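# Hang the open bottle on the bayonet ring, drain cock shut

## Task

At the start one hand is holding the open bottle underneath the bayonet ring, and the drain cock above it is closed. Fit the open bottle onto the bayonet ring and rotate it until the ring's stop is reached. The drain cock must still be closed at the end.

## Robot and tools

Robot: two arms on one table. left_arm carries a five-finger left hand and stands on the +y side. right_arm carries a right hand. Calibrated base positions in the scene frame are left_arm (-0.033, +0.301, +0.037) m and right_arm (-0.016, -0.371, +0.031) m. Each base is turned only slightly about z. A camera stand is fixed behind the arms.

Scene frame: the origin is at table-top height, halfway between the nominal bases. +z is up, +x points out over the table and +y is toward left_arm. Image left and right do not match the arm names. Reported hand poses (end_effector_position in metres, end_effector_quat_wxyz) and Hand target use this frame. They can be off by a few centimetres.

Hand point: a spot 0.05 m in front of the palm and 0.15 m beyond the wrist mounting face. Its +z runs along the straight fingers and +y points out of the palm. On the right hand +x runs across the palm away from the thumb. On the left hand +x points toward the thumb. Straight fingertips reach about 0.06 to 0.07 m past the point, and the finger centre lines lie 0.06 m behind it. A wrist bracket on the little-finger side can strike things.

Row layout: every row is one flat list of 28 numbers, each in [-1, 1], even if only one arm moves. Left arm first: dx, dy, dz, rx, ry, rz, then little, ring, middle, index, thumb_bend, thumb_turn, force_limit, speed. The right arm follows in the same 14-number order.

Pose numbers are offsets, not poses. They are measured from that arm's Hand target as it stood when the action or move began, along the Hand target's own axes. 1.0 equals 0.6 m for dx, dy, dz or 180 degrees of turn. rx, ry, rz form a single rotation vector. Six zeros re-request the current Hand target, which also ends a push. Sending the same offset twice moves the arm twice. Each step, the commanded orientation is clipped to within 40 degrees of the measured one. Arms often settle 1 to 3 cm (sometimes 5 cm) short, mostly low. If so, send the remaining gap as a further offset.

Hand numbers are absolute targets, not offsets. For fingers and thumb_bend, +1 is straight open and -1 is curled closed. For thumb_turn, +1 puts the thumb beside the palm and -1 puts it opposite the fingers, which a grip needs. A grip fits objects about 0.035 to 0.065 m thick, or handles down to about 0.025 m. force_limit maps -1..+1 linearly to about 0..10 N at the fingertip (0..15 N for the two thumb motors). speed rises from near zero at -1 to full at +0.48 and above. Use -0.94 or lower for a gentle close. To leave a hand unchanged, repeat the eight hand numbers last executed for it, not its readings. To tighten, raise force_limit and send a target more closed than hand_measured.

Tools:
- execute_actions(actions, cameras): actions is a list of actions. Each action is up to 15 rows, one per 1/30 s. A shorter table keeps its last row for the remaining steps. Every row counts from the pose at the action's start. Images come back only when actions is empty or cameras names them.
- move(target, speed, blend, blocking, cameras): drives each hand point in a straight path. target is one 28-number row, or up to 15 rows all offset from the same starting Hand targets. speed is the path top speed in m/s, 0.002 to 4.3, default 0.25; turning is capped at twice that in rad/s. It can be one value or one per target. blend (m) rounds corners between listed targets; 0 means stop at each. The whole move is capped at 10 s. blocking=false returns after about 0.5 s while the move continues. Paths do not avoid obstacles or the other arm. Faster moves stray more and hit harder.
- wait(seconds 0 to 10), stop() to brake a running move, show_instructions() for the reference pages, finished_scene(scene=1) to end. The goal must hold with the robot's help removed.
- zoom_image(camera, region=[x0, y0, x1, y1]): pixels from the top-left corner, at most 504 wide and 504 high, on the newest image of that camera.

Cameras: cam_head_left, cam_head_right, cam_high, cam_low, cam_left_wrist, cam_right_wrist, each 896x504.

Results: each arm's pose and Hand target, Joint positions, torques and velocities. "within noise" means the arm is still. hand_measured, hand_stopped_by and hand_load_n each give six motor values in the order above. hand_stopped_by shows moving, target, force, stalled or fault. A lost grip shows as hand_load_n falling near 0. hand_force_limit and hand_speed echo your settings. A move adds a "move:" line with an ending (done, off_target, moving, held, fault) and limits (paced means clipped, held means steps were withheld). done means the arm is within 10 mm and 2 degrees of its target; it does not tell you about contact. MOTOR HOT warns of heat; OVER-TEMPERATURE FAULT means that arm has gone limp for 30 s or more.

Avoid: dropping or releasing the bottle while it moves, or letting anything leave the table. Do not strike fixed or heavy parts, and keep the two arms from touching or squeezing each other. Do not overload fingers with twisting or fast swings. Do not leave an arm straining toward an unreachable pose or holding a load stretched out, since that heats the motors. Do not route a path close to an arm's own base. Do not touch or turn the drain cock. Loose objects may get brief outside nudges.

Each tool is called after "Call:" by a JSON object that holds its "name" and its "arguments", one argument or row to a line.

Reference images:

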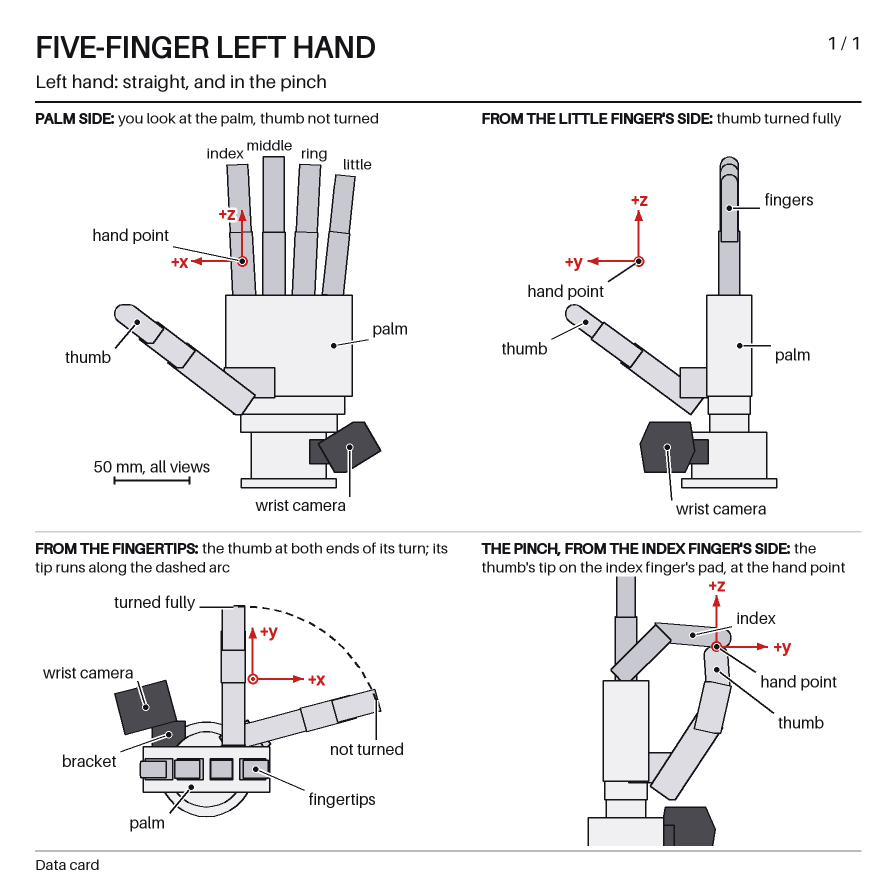

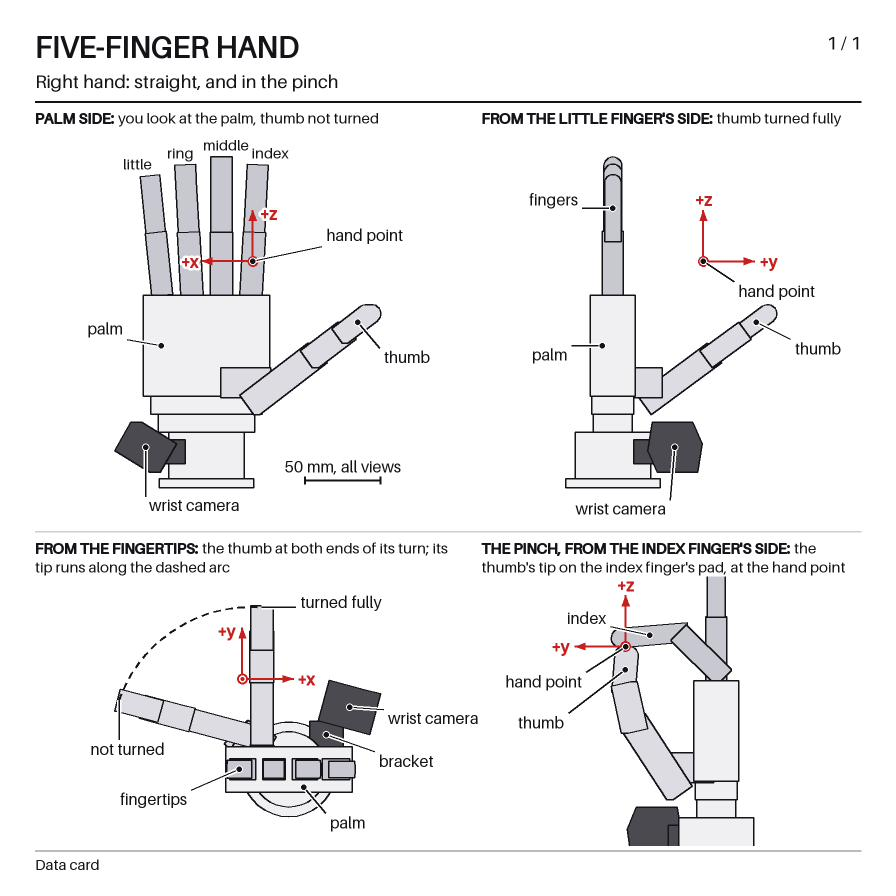

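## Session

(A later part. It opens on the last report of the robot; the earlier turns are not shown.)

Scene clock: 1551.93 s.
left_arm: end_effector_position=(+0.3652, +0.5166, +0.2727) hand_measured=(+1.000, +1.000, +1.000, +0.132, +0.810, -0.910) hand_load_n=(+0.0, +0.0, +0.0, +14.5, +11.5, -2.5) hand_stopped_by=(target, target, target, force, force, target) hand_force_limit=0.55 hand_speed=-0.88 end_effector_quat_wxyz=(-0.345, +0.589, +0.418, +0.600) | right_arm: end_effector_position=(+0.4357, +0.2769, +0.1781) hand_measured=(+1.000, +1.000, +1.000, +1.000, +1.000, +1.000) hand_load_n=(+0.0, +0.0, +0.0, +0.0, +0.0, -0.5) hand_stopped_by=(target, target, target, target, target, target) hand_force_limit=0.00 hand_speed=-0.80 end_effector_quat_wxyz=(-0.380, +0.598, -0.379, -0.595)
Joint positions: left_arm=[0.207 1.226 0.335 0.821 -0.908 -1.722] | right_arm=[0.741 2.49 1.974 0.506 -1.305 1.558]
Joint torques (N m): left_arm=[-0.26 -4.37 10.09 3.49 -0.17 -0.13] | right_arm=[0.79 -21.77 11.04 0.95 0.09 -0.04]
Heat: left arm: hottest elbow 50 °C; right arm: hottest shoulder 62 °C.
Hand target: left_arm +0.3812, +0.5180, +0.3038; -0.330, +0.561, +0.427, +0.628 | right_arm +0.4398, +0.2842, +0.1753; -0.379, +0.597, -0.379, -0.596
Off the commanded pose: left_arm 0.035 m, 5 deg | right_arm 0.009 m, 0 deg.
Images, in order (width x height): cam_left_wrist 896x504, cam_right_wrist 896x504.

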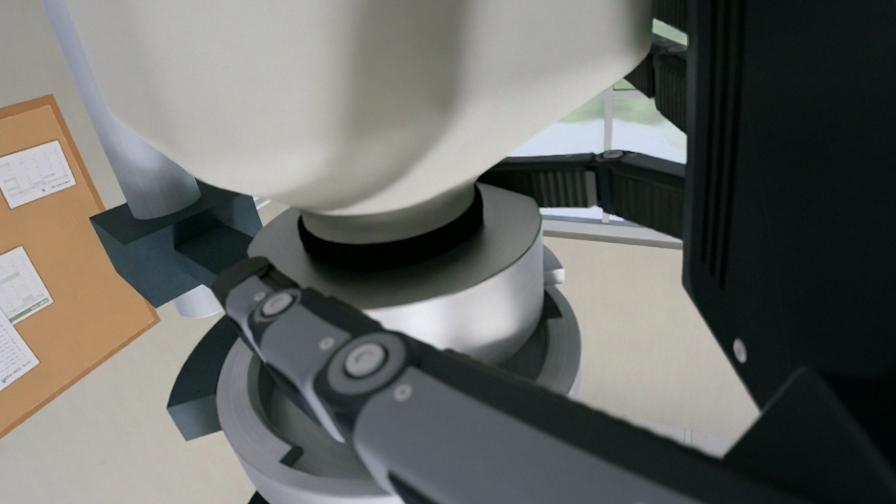

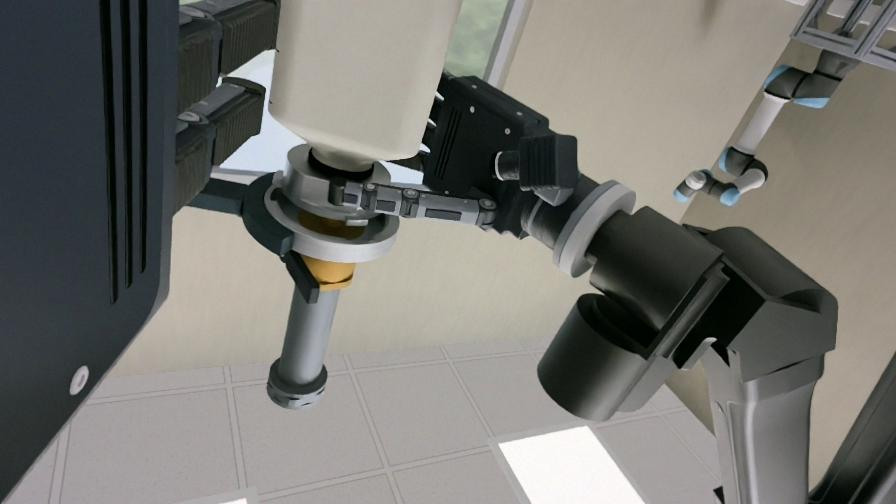

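Call:
{"name": "move", "arguments": {
  "target": [0.0008, 0.001, 0.0008, -0.0191, -0.0032, -0.0001, 1.0, 1.0, 1.0, -0.3, 0.3, -0.91, 0.55, -0.88, 0, 0, 0, 0, 0, 0, 1, 1, 1, 1, 1, 1, 0.0, -0.80],
  "speed": 0.03,
  "cameras": ["cam_left_wrist","cam_right_wrist"]
}}

Call:
{"name": "zoom_image", "arguments": {
  "camera": "cam_right_wrist",
  "region": [230, 120, 410, 270]
}}

Scene clock: 1620.00 s.
left_arm: end_effector_position=(+0.3740, +0.5129, +0.2720) hand_measured=(+1.000, +1.000, +1.000, +0.132, +0.810, -0.910) hand_load_n=(+0.0, +0.0, +0.0, +14.5, +11.5, -2.5) hand_stopped_by=(target, target, target, force, force, target) hand_force_limit=0.55 hand_speed=-0.88 end_effector_quat_wxyz=(-0.322, +0.603, +0.400, +0.610) | right_arm: end_effector_position=(+0.4357, +0.2769, +0.1781) hand_measured=(+1.000, +1.000, +1.000, +1.000, +1.000, +1.000) hand_load_n=(+0.0, +0.0, +0.0, -0.5, +0.0, +0.0) hand_stopped_by=(target, target, target, target, target, target) hand_force_limit=0.00 hand_speed=-0.80 end_effector_quat_wxyz=(-0.380, +0.598, -0.379, -0.595)
Joint positions: left_arm=[0.228 1.226 0.335 0.821 -0.818 -1.722] | right_arm=[0.741 2.49 1.974 0.506 -1.305 1.558]
Joint torques (N m): left_arm=[0.91 -5.77 9.22 3.33 0.12 -0.12] | right_arm=[1.03 -21.42 11.04 0.95 0.08 -0.04]
Heat: left arm: hottest elbow 57 °C; right arm: hottest shoulder 62 °C.
Hand target: left_arm +0.3818, +0.5183, +0.3044; -0.311, +0.574, +0.410, +0.638 | right_arm +0.4398, +0.2842, +0.1753; -0.379, +0.597, -0.379, -0.596
Off the commanded pose: left_arm 0.034 m, 5 deg | right_arm 0.009 m, 0 deg.
move: off_target (left_arm)
Images, in order (width x height): cam_left_wrist 896x504, cam_right_wrist 896x504.

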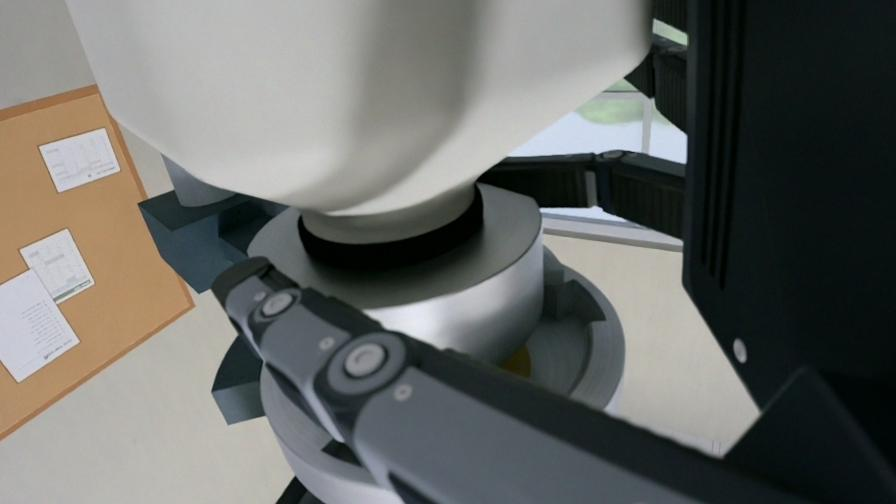

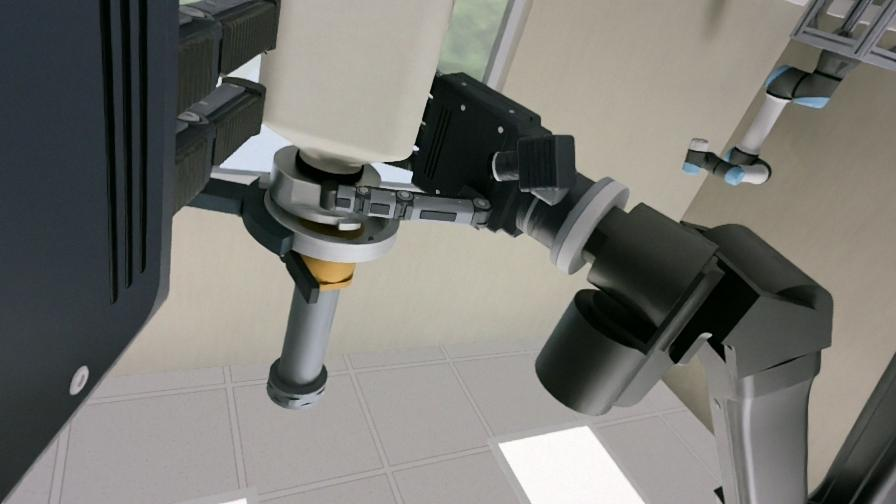

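Scaled by 2.800 from the camera's 896x504 image, which has a finer 1280x720 frame.

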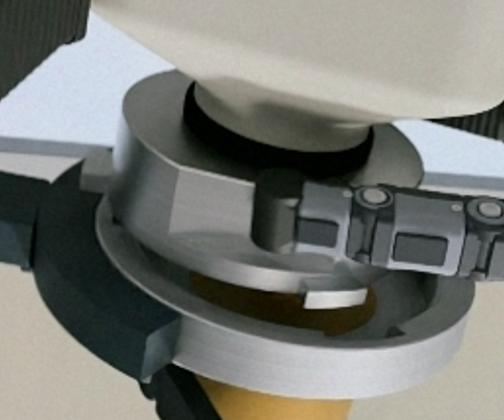

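Call:
{"name": "move", "arguments": {
  "target": [0.0032, -0.0192, 0.0008, 0, 0, 0, 1.0, 1.0, 1.0, -0.3, 0.3, -0.91, 0.55, -0.88, 0, 0, 0, 0, 0, 0, 1, 1, 1, 1, 1, 1, 0.0, -0.80],
  "speed": 0.04,
  "cameras": []
}}

Scene clock: 1627.97 s.
left_arm: end_effector_position=(+0.3706, +0.5205, +0.2769) hand_measured=(+1.000, +1.000, +1.000, +0.132, +0.810, -0.910) hand_load_n=(+0.0, +0.0, +0.0, +14.5, +11.5, -2.5) hand_stopped_by=(target, target, target, force, force, target) hand_force_limit=0.55 hand_speed=-0.88 end_effector_quat_wxyz=(-0.320, +0.600, +0.401, +0.614) | right_arm: end_effector_position=(+0.4357, +0.2769, +0.1781) hand_measured=(+1.000, +1.000, +1.000, +1.000, +1.000, +1.000) hand_load_n=(+0.0, +0.0, +0.0, +0.0, +0.0, +0.0) hand_stopped_by=(target, target, target, target, target, target) hand_force_limit=0.00 hand_speed=-0.80 end_effector_quat_wxyz=(-0.380, +0.598, -0.379, -0.595)
Joint positions: left_arm=[0.259 1.213 0.335 0.821 -0.787 -1.721] | right_arm=[0.741 2.49 1.974 0.506 -1.305 1.558]
Joint torques (N m): left_arm=[0.91 -6.53 8.09 3.08 0.11 -0.14] | right_arm=[0.38 -21.77 11.12 0.94 0.08 -0.03]
Heat: left arm: hottest elbow 57 °C; right arm: hottest shoulder 62 °C.
Hand target: left_arm +0.3719, +0.5242, +0.3043; -0.311, +0.574, +0.410, +0.638 | right_arm +0.4398, +0.2842, +0.1753; -0.379, +0.597, -0.379, -0.596
Off the commanded pose: left_arm 0.028 m, 4 deg | right_arm 0.009 m, 0 deg.
move: off_target (left_arm)
No camera images: "cameras" was empty.

Call:
{"name": "move", "arguments": {
  "target": [-0.0031, -0.0113, -0.0153, 0, 0, 0, 1.0, 1.0, 1.0, -0.3, 0.3, -0.91, 0.55, -0.88, 0, 0, 0, 0, 0, 0, 1, 1, 1, 1, 1, 1, 0.0, -0.80],
  "speed": 0.04,
  "cameras": ["cam_left_wrist","cam_right_wrist"]
}}

Call:
{"name": "zoom_image", "arguments": {
  "camera": "cam_right_wrist",
  "region": [230, 120, 410, 270]
}}

Scene clock: 1638.07 s.
left_arm: end_effector_position=(+0.3650, +0.5187, +0.2771) hand_measured=(+1.000, +1.000, +1.000, +0.132, +0.810, -0.910) hand_load_n=(+0.0, +0.0, +0.0, +14.5, +11.5, -2.0) hand_stopped_by=(target, target, target, force, force, target) hand_force_limit=0.55 hand_speed=-0.88 end_effector_quat_wxyz=(-0.320, +0.599, +0.400, +0.615) | right_arm: end_effector_position=(+0.4357, +0.2769, +0.1781) hand_measured=(+1.000, +1.000, +1.000, +1.000, +1.000, +1.000) hand_load_n=(+0.0, +0.0, +0.0, +0.5, +0.0, +0.0) hand_stopped_by=(target, target, target, target, target, target) hand_force_limit=0.00 hand_speed=-0.80 end_effector_quat_wxyz=(-0.380, +0.598, -0.379, -0.595)
Joint positions: left_arm=[0.259 1.195 0.32 0.821 -0.787 -1.718] | right_arm=[0.741 2.49 1.974 0.506 -1.305 1.558]
Joint torques (N m): left_arm=[0.38 -6.77 7.16 3.25 -0.15 -0.17] | right_arm=[0.79 -21.66 11.06 0.9 0.09 -0.03]
Heat: left arm: hottest elbow 55 °C; right arm: hottest shoulder 62 °C.
Hand target: left_arm +0.3619, +0.5192, +0.3014; -0.311, +0.574, +0.410, +0.638 | right_arm +0.4398, +0.2842, +0.1753; -0.379, +0.597, -0.379, -0.596
Off the commanded pose: left_arm 0.024 m, 4 deg | right_arm 0.009 m, 0 deg.
move: off_target (left_arm)
Images, in order (width x height): cam_left_wrist 896x504, cam_right_wrist 896x504.

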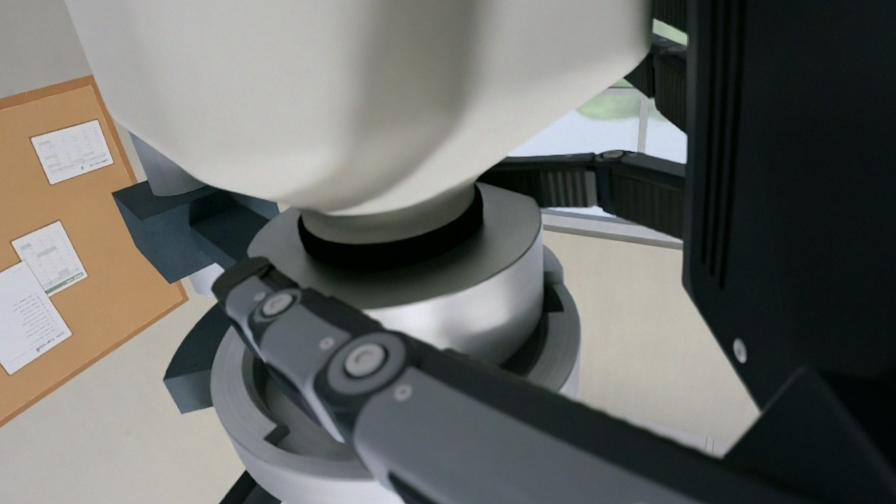

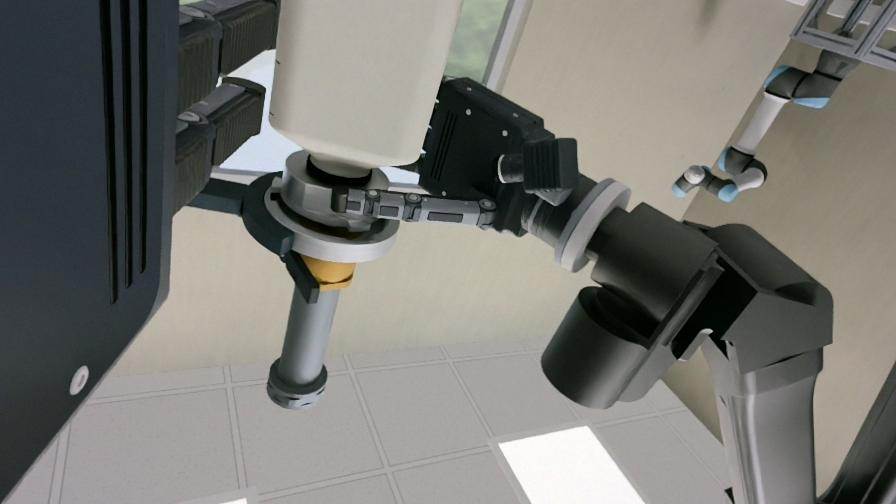

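Scaled by 2.800 from the camera's 896x504 image, which has a finer 1280x720 frame.

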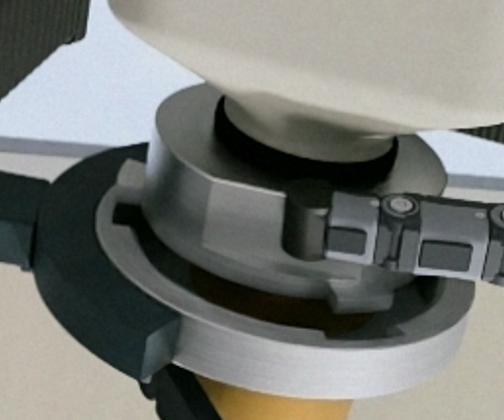

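Call:
{"name": "zoom_image", "arguments": {
  "camera": "cam_right_wrist",
  "region": [300, 190, 400, 265]
}}

Call:
{"name": "zoom_image", "arguments": {
  "camera": "cam_right_wrist",
  "region": [240, 150, 340, 225]
}}

Call:
{"name": "zoom_image", "arguments": {
  "camera": "cam_left_wrist",
  "region": [180, 200, 600, 504]
}}

Scaled by 5.040 from the camera's 896x504 image, which has a finer 1280x720 frame.

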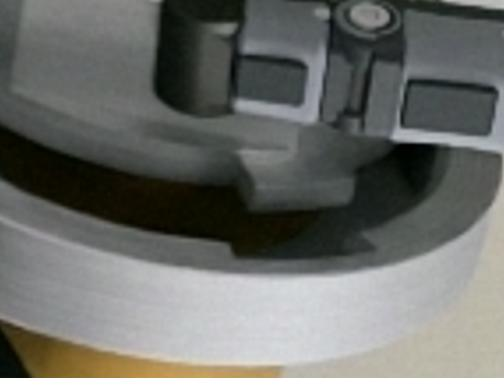

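Scaled by 5.040 from the camera's 896x504 image, which has a finer 1280x720 frame.

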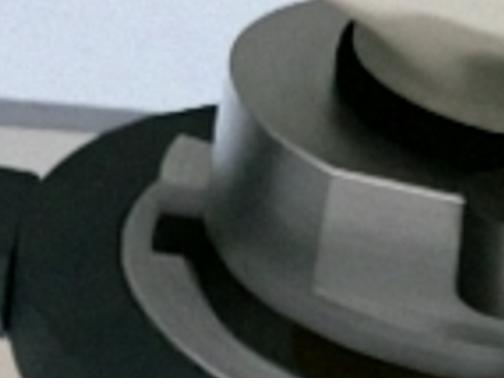

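Scaled by 1.200 from the camera's 896x504 image, which has a finer 1280x720 frame.

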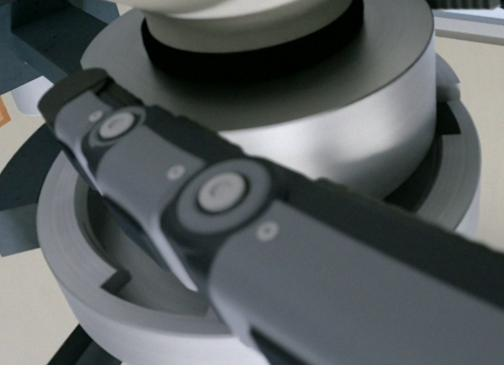

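Call:
{"name": "move", "arguments": {
  "target": [0.0036, 0.0091, -0.0055, 0, 0, 0, 1.0, 1.0, 1.0, -0.3, 0.3, -0.91, 0.55, -0.88, 0, 0, 0, 0, 0, 0, 1, 1, 1, 1, 1, 1, 0.0, -0.80],
  "speed": 0.04,
  "cameras": ["cam_left_wrist","cam_right_wrist"]
}}

Call:
{"name": "zoom_image", "arguments": {
  "camera": "cam_right_wrist",
  "region": [300, 190, 400, 265]
}}

Call:
{"name": "zoom_image", "arguments": {
  "camera": "cam_right_wrist",
  "region": [240, 150, 340, 225]
}}

Scene clock: 1659.47 s.
left_arm: end_effector_position=(+0.3646, +0.5167, +0.2777) hand_measured=(+1.000, +1.000, +1.000, +0.132, +0.810, -0.910) hand_load_n=(+0.0, +0.0, +0.0, +14.0, +11.0, -2.5) hand_stopped_by=(target, target, target, force, force, target) hand_force_limit=0.55 hand_speed=-0.88 end_effector_quat_wxyz=(-0.324, +0.598, +0.401, +0.614) | right_arm: end_effector_position=(+0.4357, +0.2769, +0.1781) hand_measured=(+1.000, +1.000, +1.000, +1.000, +1.000, +1.000) hand_load_n=(+0.5, +0.0, +0.0, +0.0, +0.0, +0.0) hand_stopped_by=(target, target, target, target, target, target) hand_force_limit=0.00 hand_speed=-0.80 end_effector_quat_wxyz=(-0.380, +0.598, -0.379, -0.595)
Joint positions: left_arm=[0.246 1.194 0.32 0.821 -0.808 -1.714] | right_arm=[0.741 2.49 1.974 0.506 -1.305 1.558]
Joint torques (N m): left_arm=[-0.32 -7.18 7.61 2.63 -0.17 -0.21] | right_arm=[0.73 -21.95 11.03 0.95 0.13 -0.02]
Heat: left arm: hottest elbow 51 °C; right arm: hottest shoulder 62 °C.
Hand target: left_arm +0.3647, +0.5139, +0.3044; -0.311, +0.574, +0.410, +0.638 | right_arm +0.4398, +0.2842, +0.1753; -0.379, +0.597, -0.379, -0.596
Off the commanded pose: left_arm 0.027 m, 4 deg | right_arm 0.009 m, 0 deg.
move: off_target (left_arm)
Images, in order (width x height): cam_left_wrist 896x504, cam_right_wrist 896x504.

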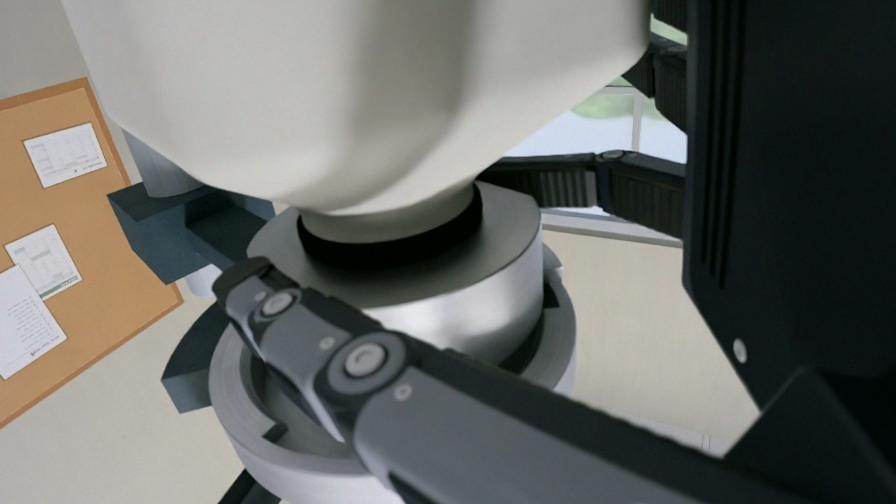

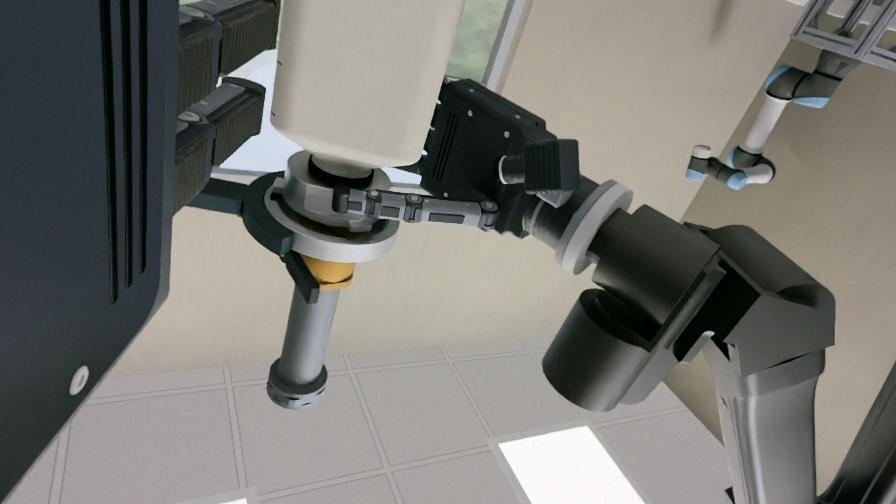

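Scaled by 5.040 from the camera's 896x504 image, which has a finer 1280x720 frame.

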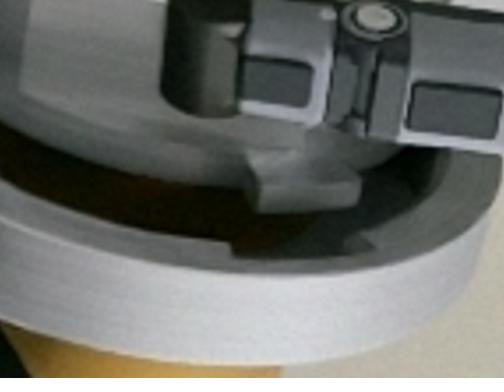

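Scaled by 5.040 from the camera's 896x504 image, which has a finer 1280x720 frame.

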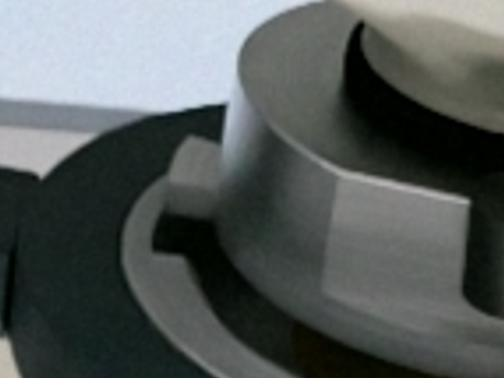

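Call:
{"name": "zoom_image", "arguments": {
  "camera": "cam_right_wrist",
  "region": [255, 165, 305, 210]
}}

Call:
{"name": "zoom_image", "arguments": {
  "camera": "cam_left_wrist",
  "region": [500, 220, 600, 320]
}}

Scaled by 10.080 from the camera's 896x504 image, which has a finer 1280x720 frame.

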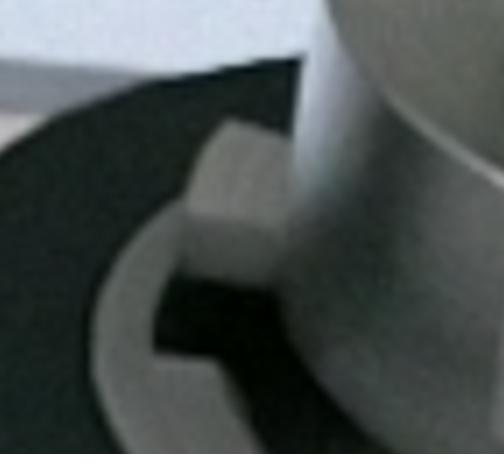

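Scaled by 5.040 from the camera's 896x504 image, which has a finer 1280x720 frame.

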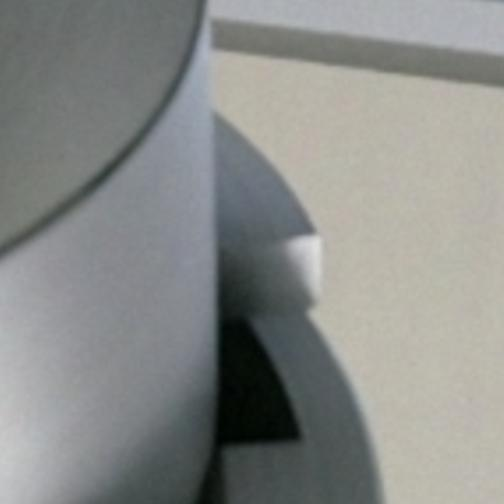

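Call:
{"name": "zoom_image", "arguments": {
  "camera": "cam_left_wrist",
  "region": [190, 200, 310, 350]
}}

Call:
{"name": "zoom_image", "arguments": {
  "camera": "cam_left_wrist",
  "region": [500, 240, 620, 390]
}}

Call:
{"name": "zoom_image", "arguments": {
  "camera": "cam_left_wrist",
  "region": [190, 350, 390, 504]
}}

Scaled by 3.360 from the camera's 896x504 image, which has a finer 1280x720 frame.

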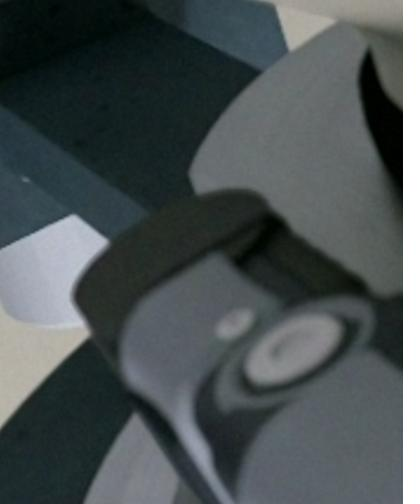

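Scaled by 3.360 from the camera's 896x504 image, which has a finer 1280x720 frame.

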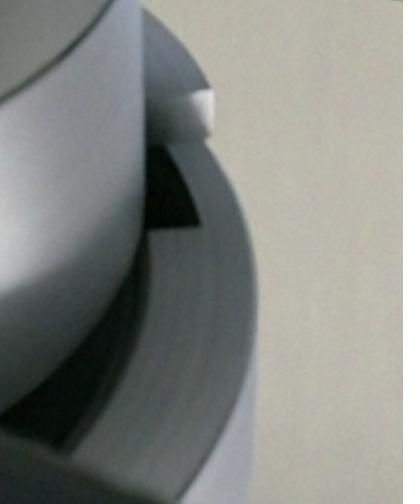

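Scaled by 2.520 from the camera's 896x504 image, which has a finer 1280x720 frame.

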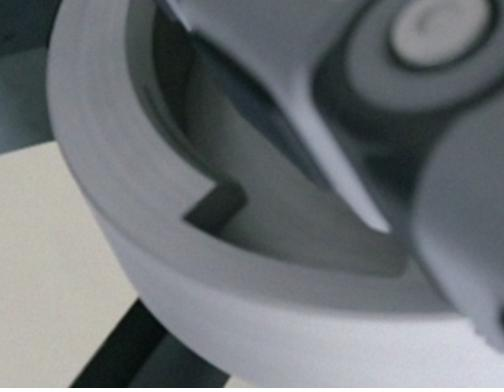

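Call:
{"name": "zoom_image", "arguments": {
  "camera": "cam_left_wrist",
  "region": [560, 60, 700, 240]
}}

Call:
{"name": "zoom_image", "arguments": {
  "camera": "cam_left_wrist",
  "region": [40, 0, 290, 250]
}}

Call:
{"name": "zoom_image", "arguments": {
  "camera": "cam_right_wrist",
  "region": [230, 200, 430, 420]
}}

Call:
{"name": "zoom_image", "arguments": {
  "camera": "cam_right_wrist",
  "region": [250, 0, 490, 200]
}}

Scaled by 2.800 from the camera's 896x504 image, which has a finer 1280x720 frame.

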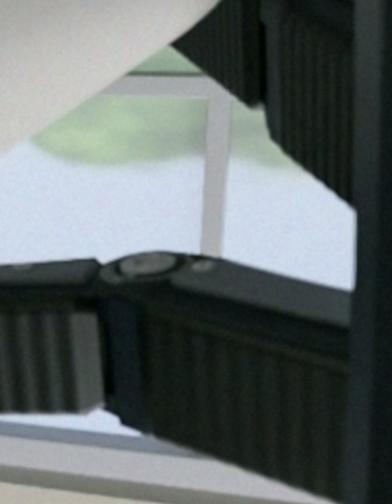

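Scaled by 2.016 from the camera's 896x504 image, which has a finer 1280x720 frame.

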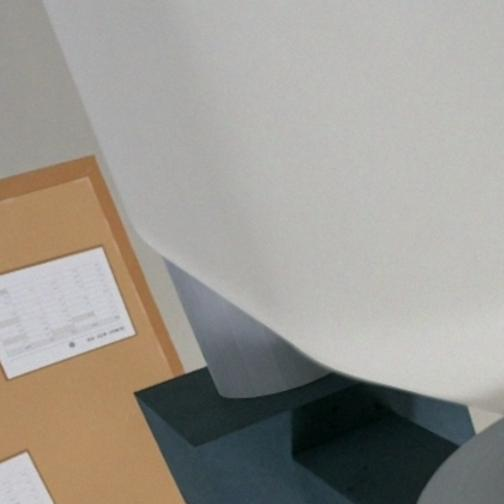

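Scaled by 2.291 from the camera's 896x504 image, which has a finer 1280x720 frame.

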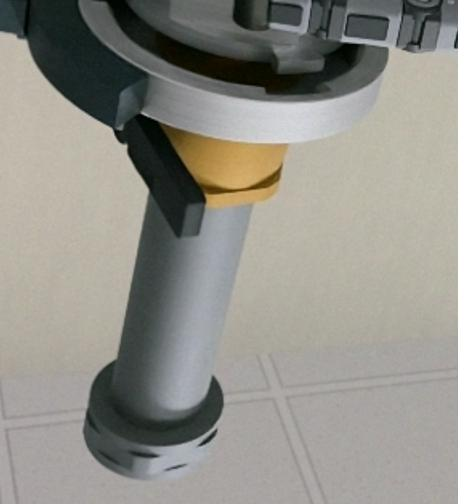

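Scaled by 2.100 from the camera's 896x504 image, which has a finer 1280x720 frame.

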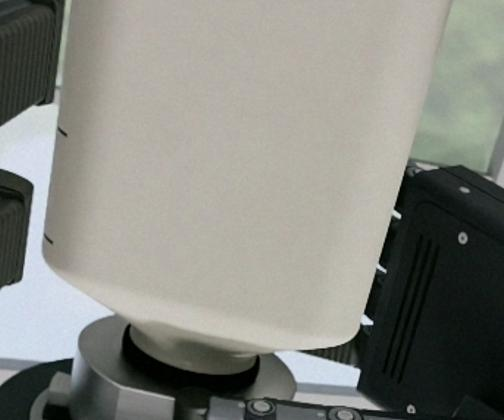

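Call:
{"name": "zoom_image", "arguments": {
  "camera": "cam_right_wrist",
  "region": [440, 0, 560, 120]
}}

Call:
{"name": "zoom_image", "arguments": {
  "camera": "cam_right_wrist",
  "region": [640, 0, 896, 220]
}}

Scaled by 4.200 from the camera's 896x504 image, which has a finer 1280x720 frame.

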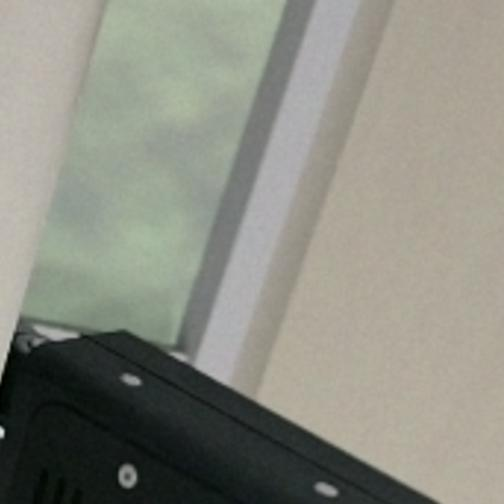

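Scaled by 1.969 from the camera's 896x504 image, which has a finer 1280x720 frame.

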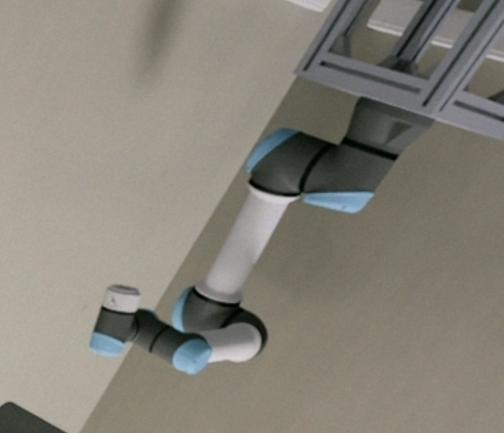

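Call:
{"name": "move", "arguments": {
  "target": [-0.0005, 0.0033, -0.0044, 0, 0, 0, 1.0, 1.0, 1.0, -0.3, 0.3, -0.91, 0.55, -0.88, 0, 0, 0, 0, 0, 0, 1, 1, 1, 1, 1, 1, 0.0, -0.80],
  "speed": 0.04,
  "cameras": ["cam_left_wrist","cam_right_wrist"]
}}

Call:
{"name": "zoom_image", "arguments": {
  "camera": "cam_right_wrist",
  "region": [300, 190, 400, 265]
}}

Call:
{"name": "zoom_image", "arguments": {
  "camera": "cam_right_wrist",
  "region": [255, 165, 305, 210]
}}

Call:
{"name": "zoom_image", "arguments": {
  "camera": "cam_left_wrist",
  "region": [500, 240, 620, 390]
}}

Scene clock: 1885.60 s.
left_arm: end_effector_position=(+0.3642, +0.5155, +0.2777) hand_measured=(+1.000, +1.000, +1.000, +0.132, +0.810, -0.910) hand_load_n=(+0.0, +0.0, +0.0, +14.5, +10.5, -2.0) hand_stopped_by=(target, target, target, force, force, target) hand_force_limit=0.55 hand_speed=-0.88 end_effector_quat_wxyz=(-0.327, +0.596, +0.403, +0.613) | right_arm: end_effector_position=(+0.4357, +0.2769, +0.1781) hand_measured=(+1.000, +1.000, +1.000, +1.000, +1.000, +1.000) hand_load_n=(+0.0, +0.0, +0.0, +0.5, -0.5, +0.0) hand_stopped_by=(target, target, target, target, target, target) hand_force_limit=0.00 hand_speed=-0.80 end_effector_quat_wxyz=(-0.380, +0.598, -0.379, -0.595)
Joint positions: left_arm=[0.238 1.194 0.32 0.821 -0.822 -1.714] | right_arm=[0.741 2.49 1.974 0.506 -1.305 1.558]
Joint torques (N m): left_arm=[-0.67 -7.24 7.56 2.62 -0.09 -0.21] | right_arm=[0.62 -22.01 11.04 0.9 0.09 -0.01]
Heat: left arm: hottest elbow 47 °C; right arm: hottest shoulder 64 °C.
Hand target: left_arm +0.3652, +0.5107, +0.3044; -0.311, +0.574, +0.410, +0.638 | right_arm +0.4398, +0.2842, +0.1753; -0.379, +0.597, -0.379, -0.596
Off the commanded pose: left_arm 0.027 m, 4 deg | right_arm 0.009 m, 0 deg.
move: off_target (left_arm)
Images, in order (width x height): cam_left_wrist 896x504, cam_right_wrist 896x504.

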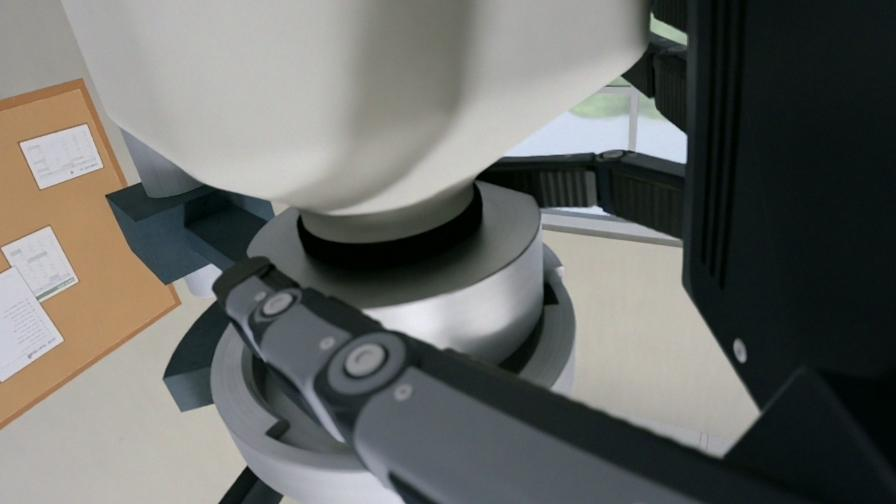

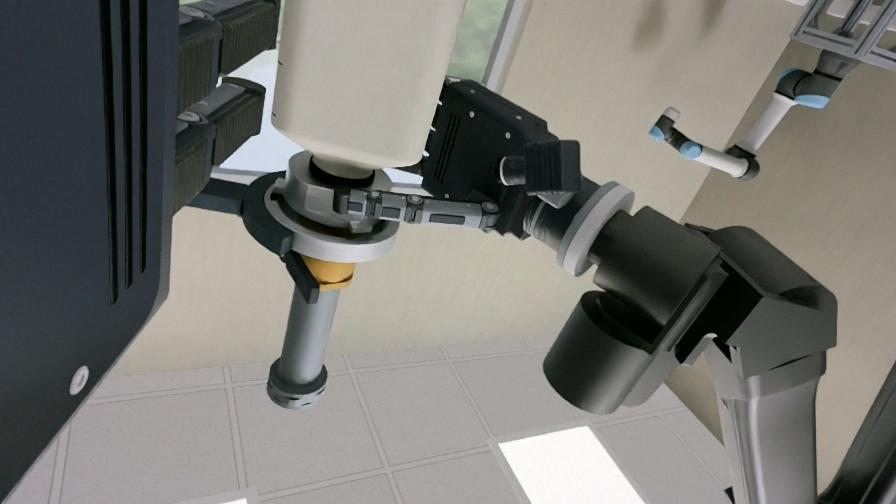

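Scaled by 5.040 from the camera's 896x504 image, which has a finer 1280x720 frame.

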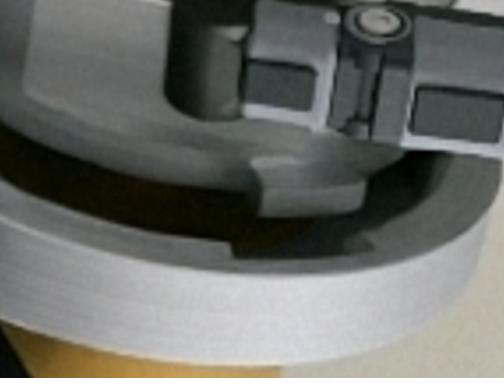

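Scaled by 10.080 from the camera's 896x504 image, which has a finer 1280x720 frame.

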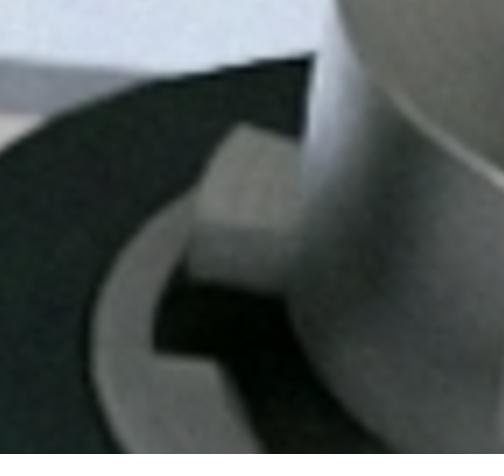

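Scaled by 3.360 from the camera's 896x504 image, which has a finer 1280x720 frame.

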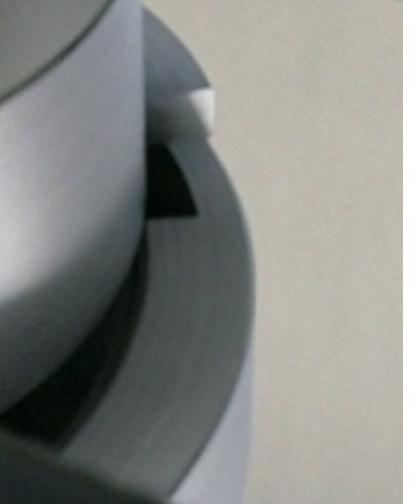

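Call:
{"name": "zoom_image", "arguments": {
  "camera": "cam_left_wrist",
  "region": [180, 200, 600, 504]
}}

Call:
{"name": "zoom_image", "arguments": {
  "camera": "cam_right_wrist",
  "region": [230, 120, 410, 270]
}}

Scaled by 1.200 from the camera's 896x504 image, which has a finer 1280x720 frame.

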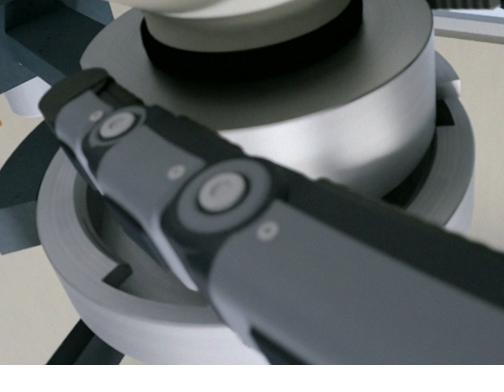

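Scaled by 2.800 from the camera's 896x504 image, which has a finer 1280x720 frame.

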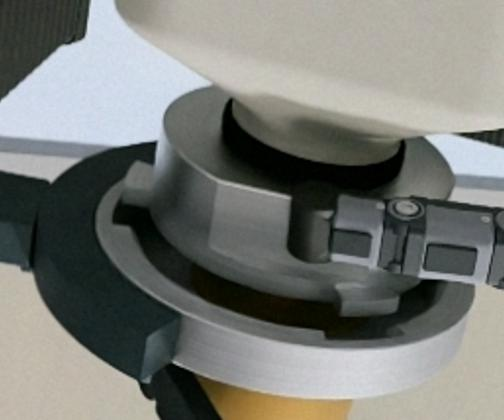

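Call:
{"name": "move", "arguments": {
  "target": [-0.001, 0.0062, -0.0046, 0.0099, 0.0017, 0, 1.0, 1.0, 1.0, -0.3, 0.3, -0.91, 0.55, -0.88, 0, 0, 0, 0, 0, 0, 1, 1, 1, 1, 1, 1, 0.0, -0.80],
  "speed": 0.04,
  "cameras": ["cam_left_wrist","cam_right_wrist"]
}}

Call:
{"name": "zoom_image", "arguments": {
  "camera": "cam_left_wrist",
  "region": [180, 200, 600, 504]
}}

Call:
{"name": "zoom_image", "arguments": {
  "camera": "cam_right_wrist",
  "region": [300, 190, 400, 265]
}}

Call:
{"name": "zoom_image", "arguments": {
  "camera": "cam_right_wrist",
  "region": [255, 165, 305, 210]
}}

Scene clock: 1992.23 s.
left_arm: end_effector_position=(+0.3620, +0.5101, +0.2780) hand_measured=(+1.000, +1.000, +1.000, +0.132, +0.810, -0.910) hand_load_n=(+0.0, +0.0, +0.0, +14.0, +10.5, -2.5) hand_stopped_by=(target, target, target, force, force, target) hand_force_limit=0.55 hand_speed=-0.88 end_effector_quat_wxyz=(-0.338, +0.590, +0.410, +0.607) | right_arm: end_effector_position=(+0.4357, +0.2769, +0.1781) hand_measured=(+1.000, +1.000, +1.000, +1.000, +1.000, +1.000) hand_load_n=(+0.0, +0.0, +0.0, +0.0, +0.0, +0.0) hand_stopped_by=(target, target, target, target, target, target) hand_force_limit=0.00 hand_speed=-0.80 end_effector_quat_wxyz=(-0.380, +0.598, -0.379, -0.595)
Joint positions: left_arm=[0.201 1.194 0.32 0.821 -0.891 -1.711] | right_arm=[0.741 2.49 1.974 0.506 -1.305 1.558]
Joint torques (N m): left_arm=[-0.67 -6.12 8.21 2.78 -0.07 -0.23] | right_arm=[0.73 -21.83 11.04 0.96 0.08 -0.02]
Heat: left arm: hottest elbow 47 °C; right arm: hottest shoulder 64 °C.
Hand target: left_arm +0.3672, +0.5064, +0.3044; -0.321, +0.567, +0.419, +0.633 | right_arm +0.4398, +0.2842, +0.1753; -0.379, +0.597, -0.379, -0.596
Off the commanded pose: left_arm 0.027 m, 5 deg | right_arm 0.009 m, 0 deg.
move: off_target (left_arm)
Images, in order (width x height): cam_left_wrist 896x504, cam_right_wrist 896x504.

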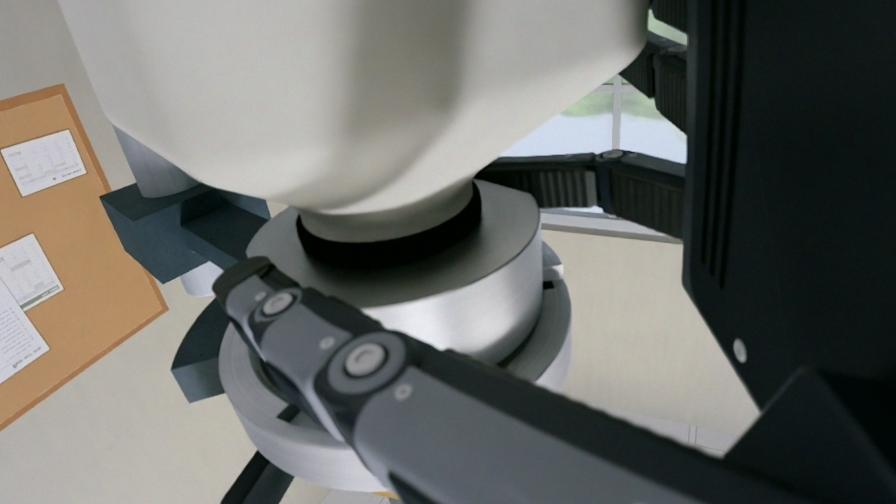

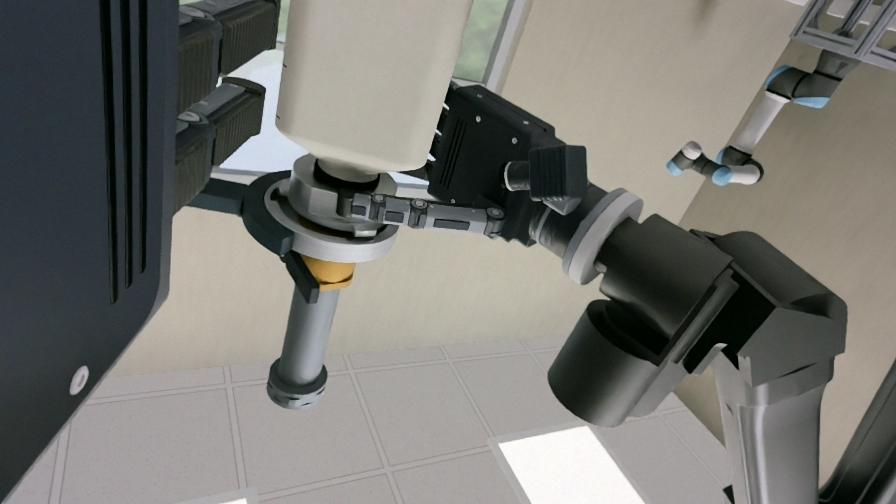

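Scaled by 1.200 from the camera's 896x504 image, which has a finer 1280x720 frame.

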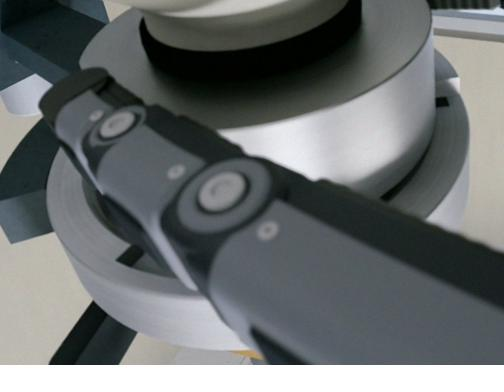

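Scaled by 5.040 from the camera's 896x504 image, which has a finer 1280x720 frame.

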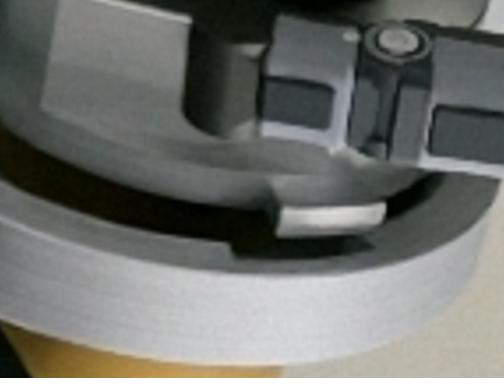

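Scaled by 10.080 from the camera's 896x504 image, which has a finer 1280x720 frame.

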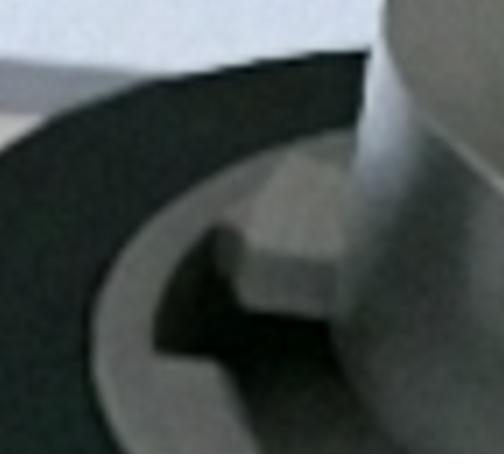

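Call:
{"name": "move", "arguments": {
  "target": [0.0019, 0.0086, 0.0064, 0, 0, 0, 1.0, 1.0, 1.0, -0.3, 0.3, -0.91, 0.55, -0.88, 0, 0, 0, 0, 0, 0, 1, 1, 1, 1, 1, 1, 0.0, -0.80],
  "speed": 0.04,
  "cameras": []
}}

Scene clock: 2031.00 s.
left_arm: end_effector_position=(+0.3619, +0.5102, +0.2780) hand_measured=(+1.000, +1.000, +1.000, +0.132, +0.810, -0.910) hand_load_n=(+0.0, +0.0, +0.0, +14.5, +10.5, -2.5) hand_stopped_by=(target, target, target, force, force, target) hand_force_limit=0.55 hand_speed=-0.88 end_effector_quat_wxyz=(-0.338, +0.590, +0.411, +0.607) | right_arm: end_effector_position=(+0.4357, +0.2769, +0.1781) hand_measured=(+1.000, +1.000, +1.000, +1.000, +1.000, +1.000) hand_load_n=(+0.0, +0.0, +0.0, +0.0, +0.0, +0.0) hand_stopped_by=(target, target, target, target, target, target) hand_force_limit=0.00 hand_speed=-0.80 end_effector_quat_wxyz=(-0.380, +0.598, -0.379, -0.595)
Joint positions: left_arm=[0.201 1.194 0.32 0.821 -0.892 -1.711] | right_arm=[0.741 2.49 1.974 0.506 -1.305 1.558]
Joint torques (N m): left_arm=[-0.73 -5.3 9.32 2.58 -0.1 -0.23] | right_arm=[0.85 -21.89 11 1.02 0.12 -0.04]
Heat: left arm: hottest elbow 48 °C; right arm: hottest shoulder 65 °C.
Hand target: left_arm +0.3733, +0.5077, +0.3065; -0.321, +0.567, +0.419, +0.633 | right_arm +0.4398, +0.2842, +0.1753; -0.379, +0.597, -0.379, -0.596
Off the commanded pose: left_arm 0.031 m, 5 deg | right_arm 0.009 m, 0 deg.
move: off_target (left_arm)
No camera images: "cameras" was empty.


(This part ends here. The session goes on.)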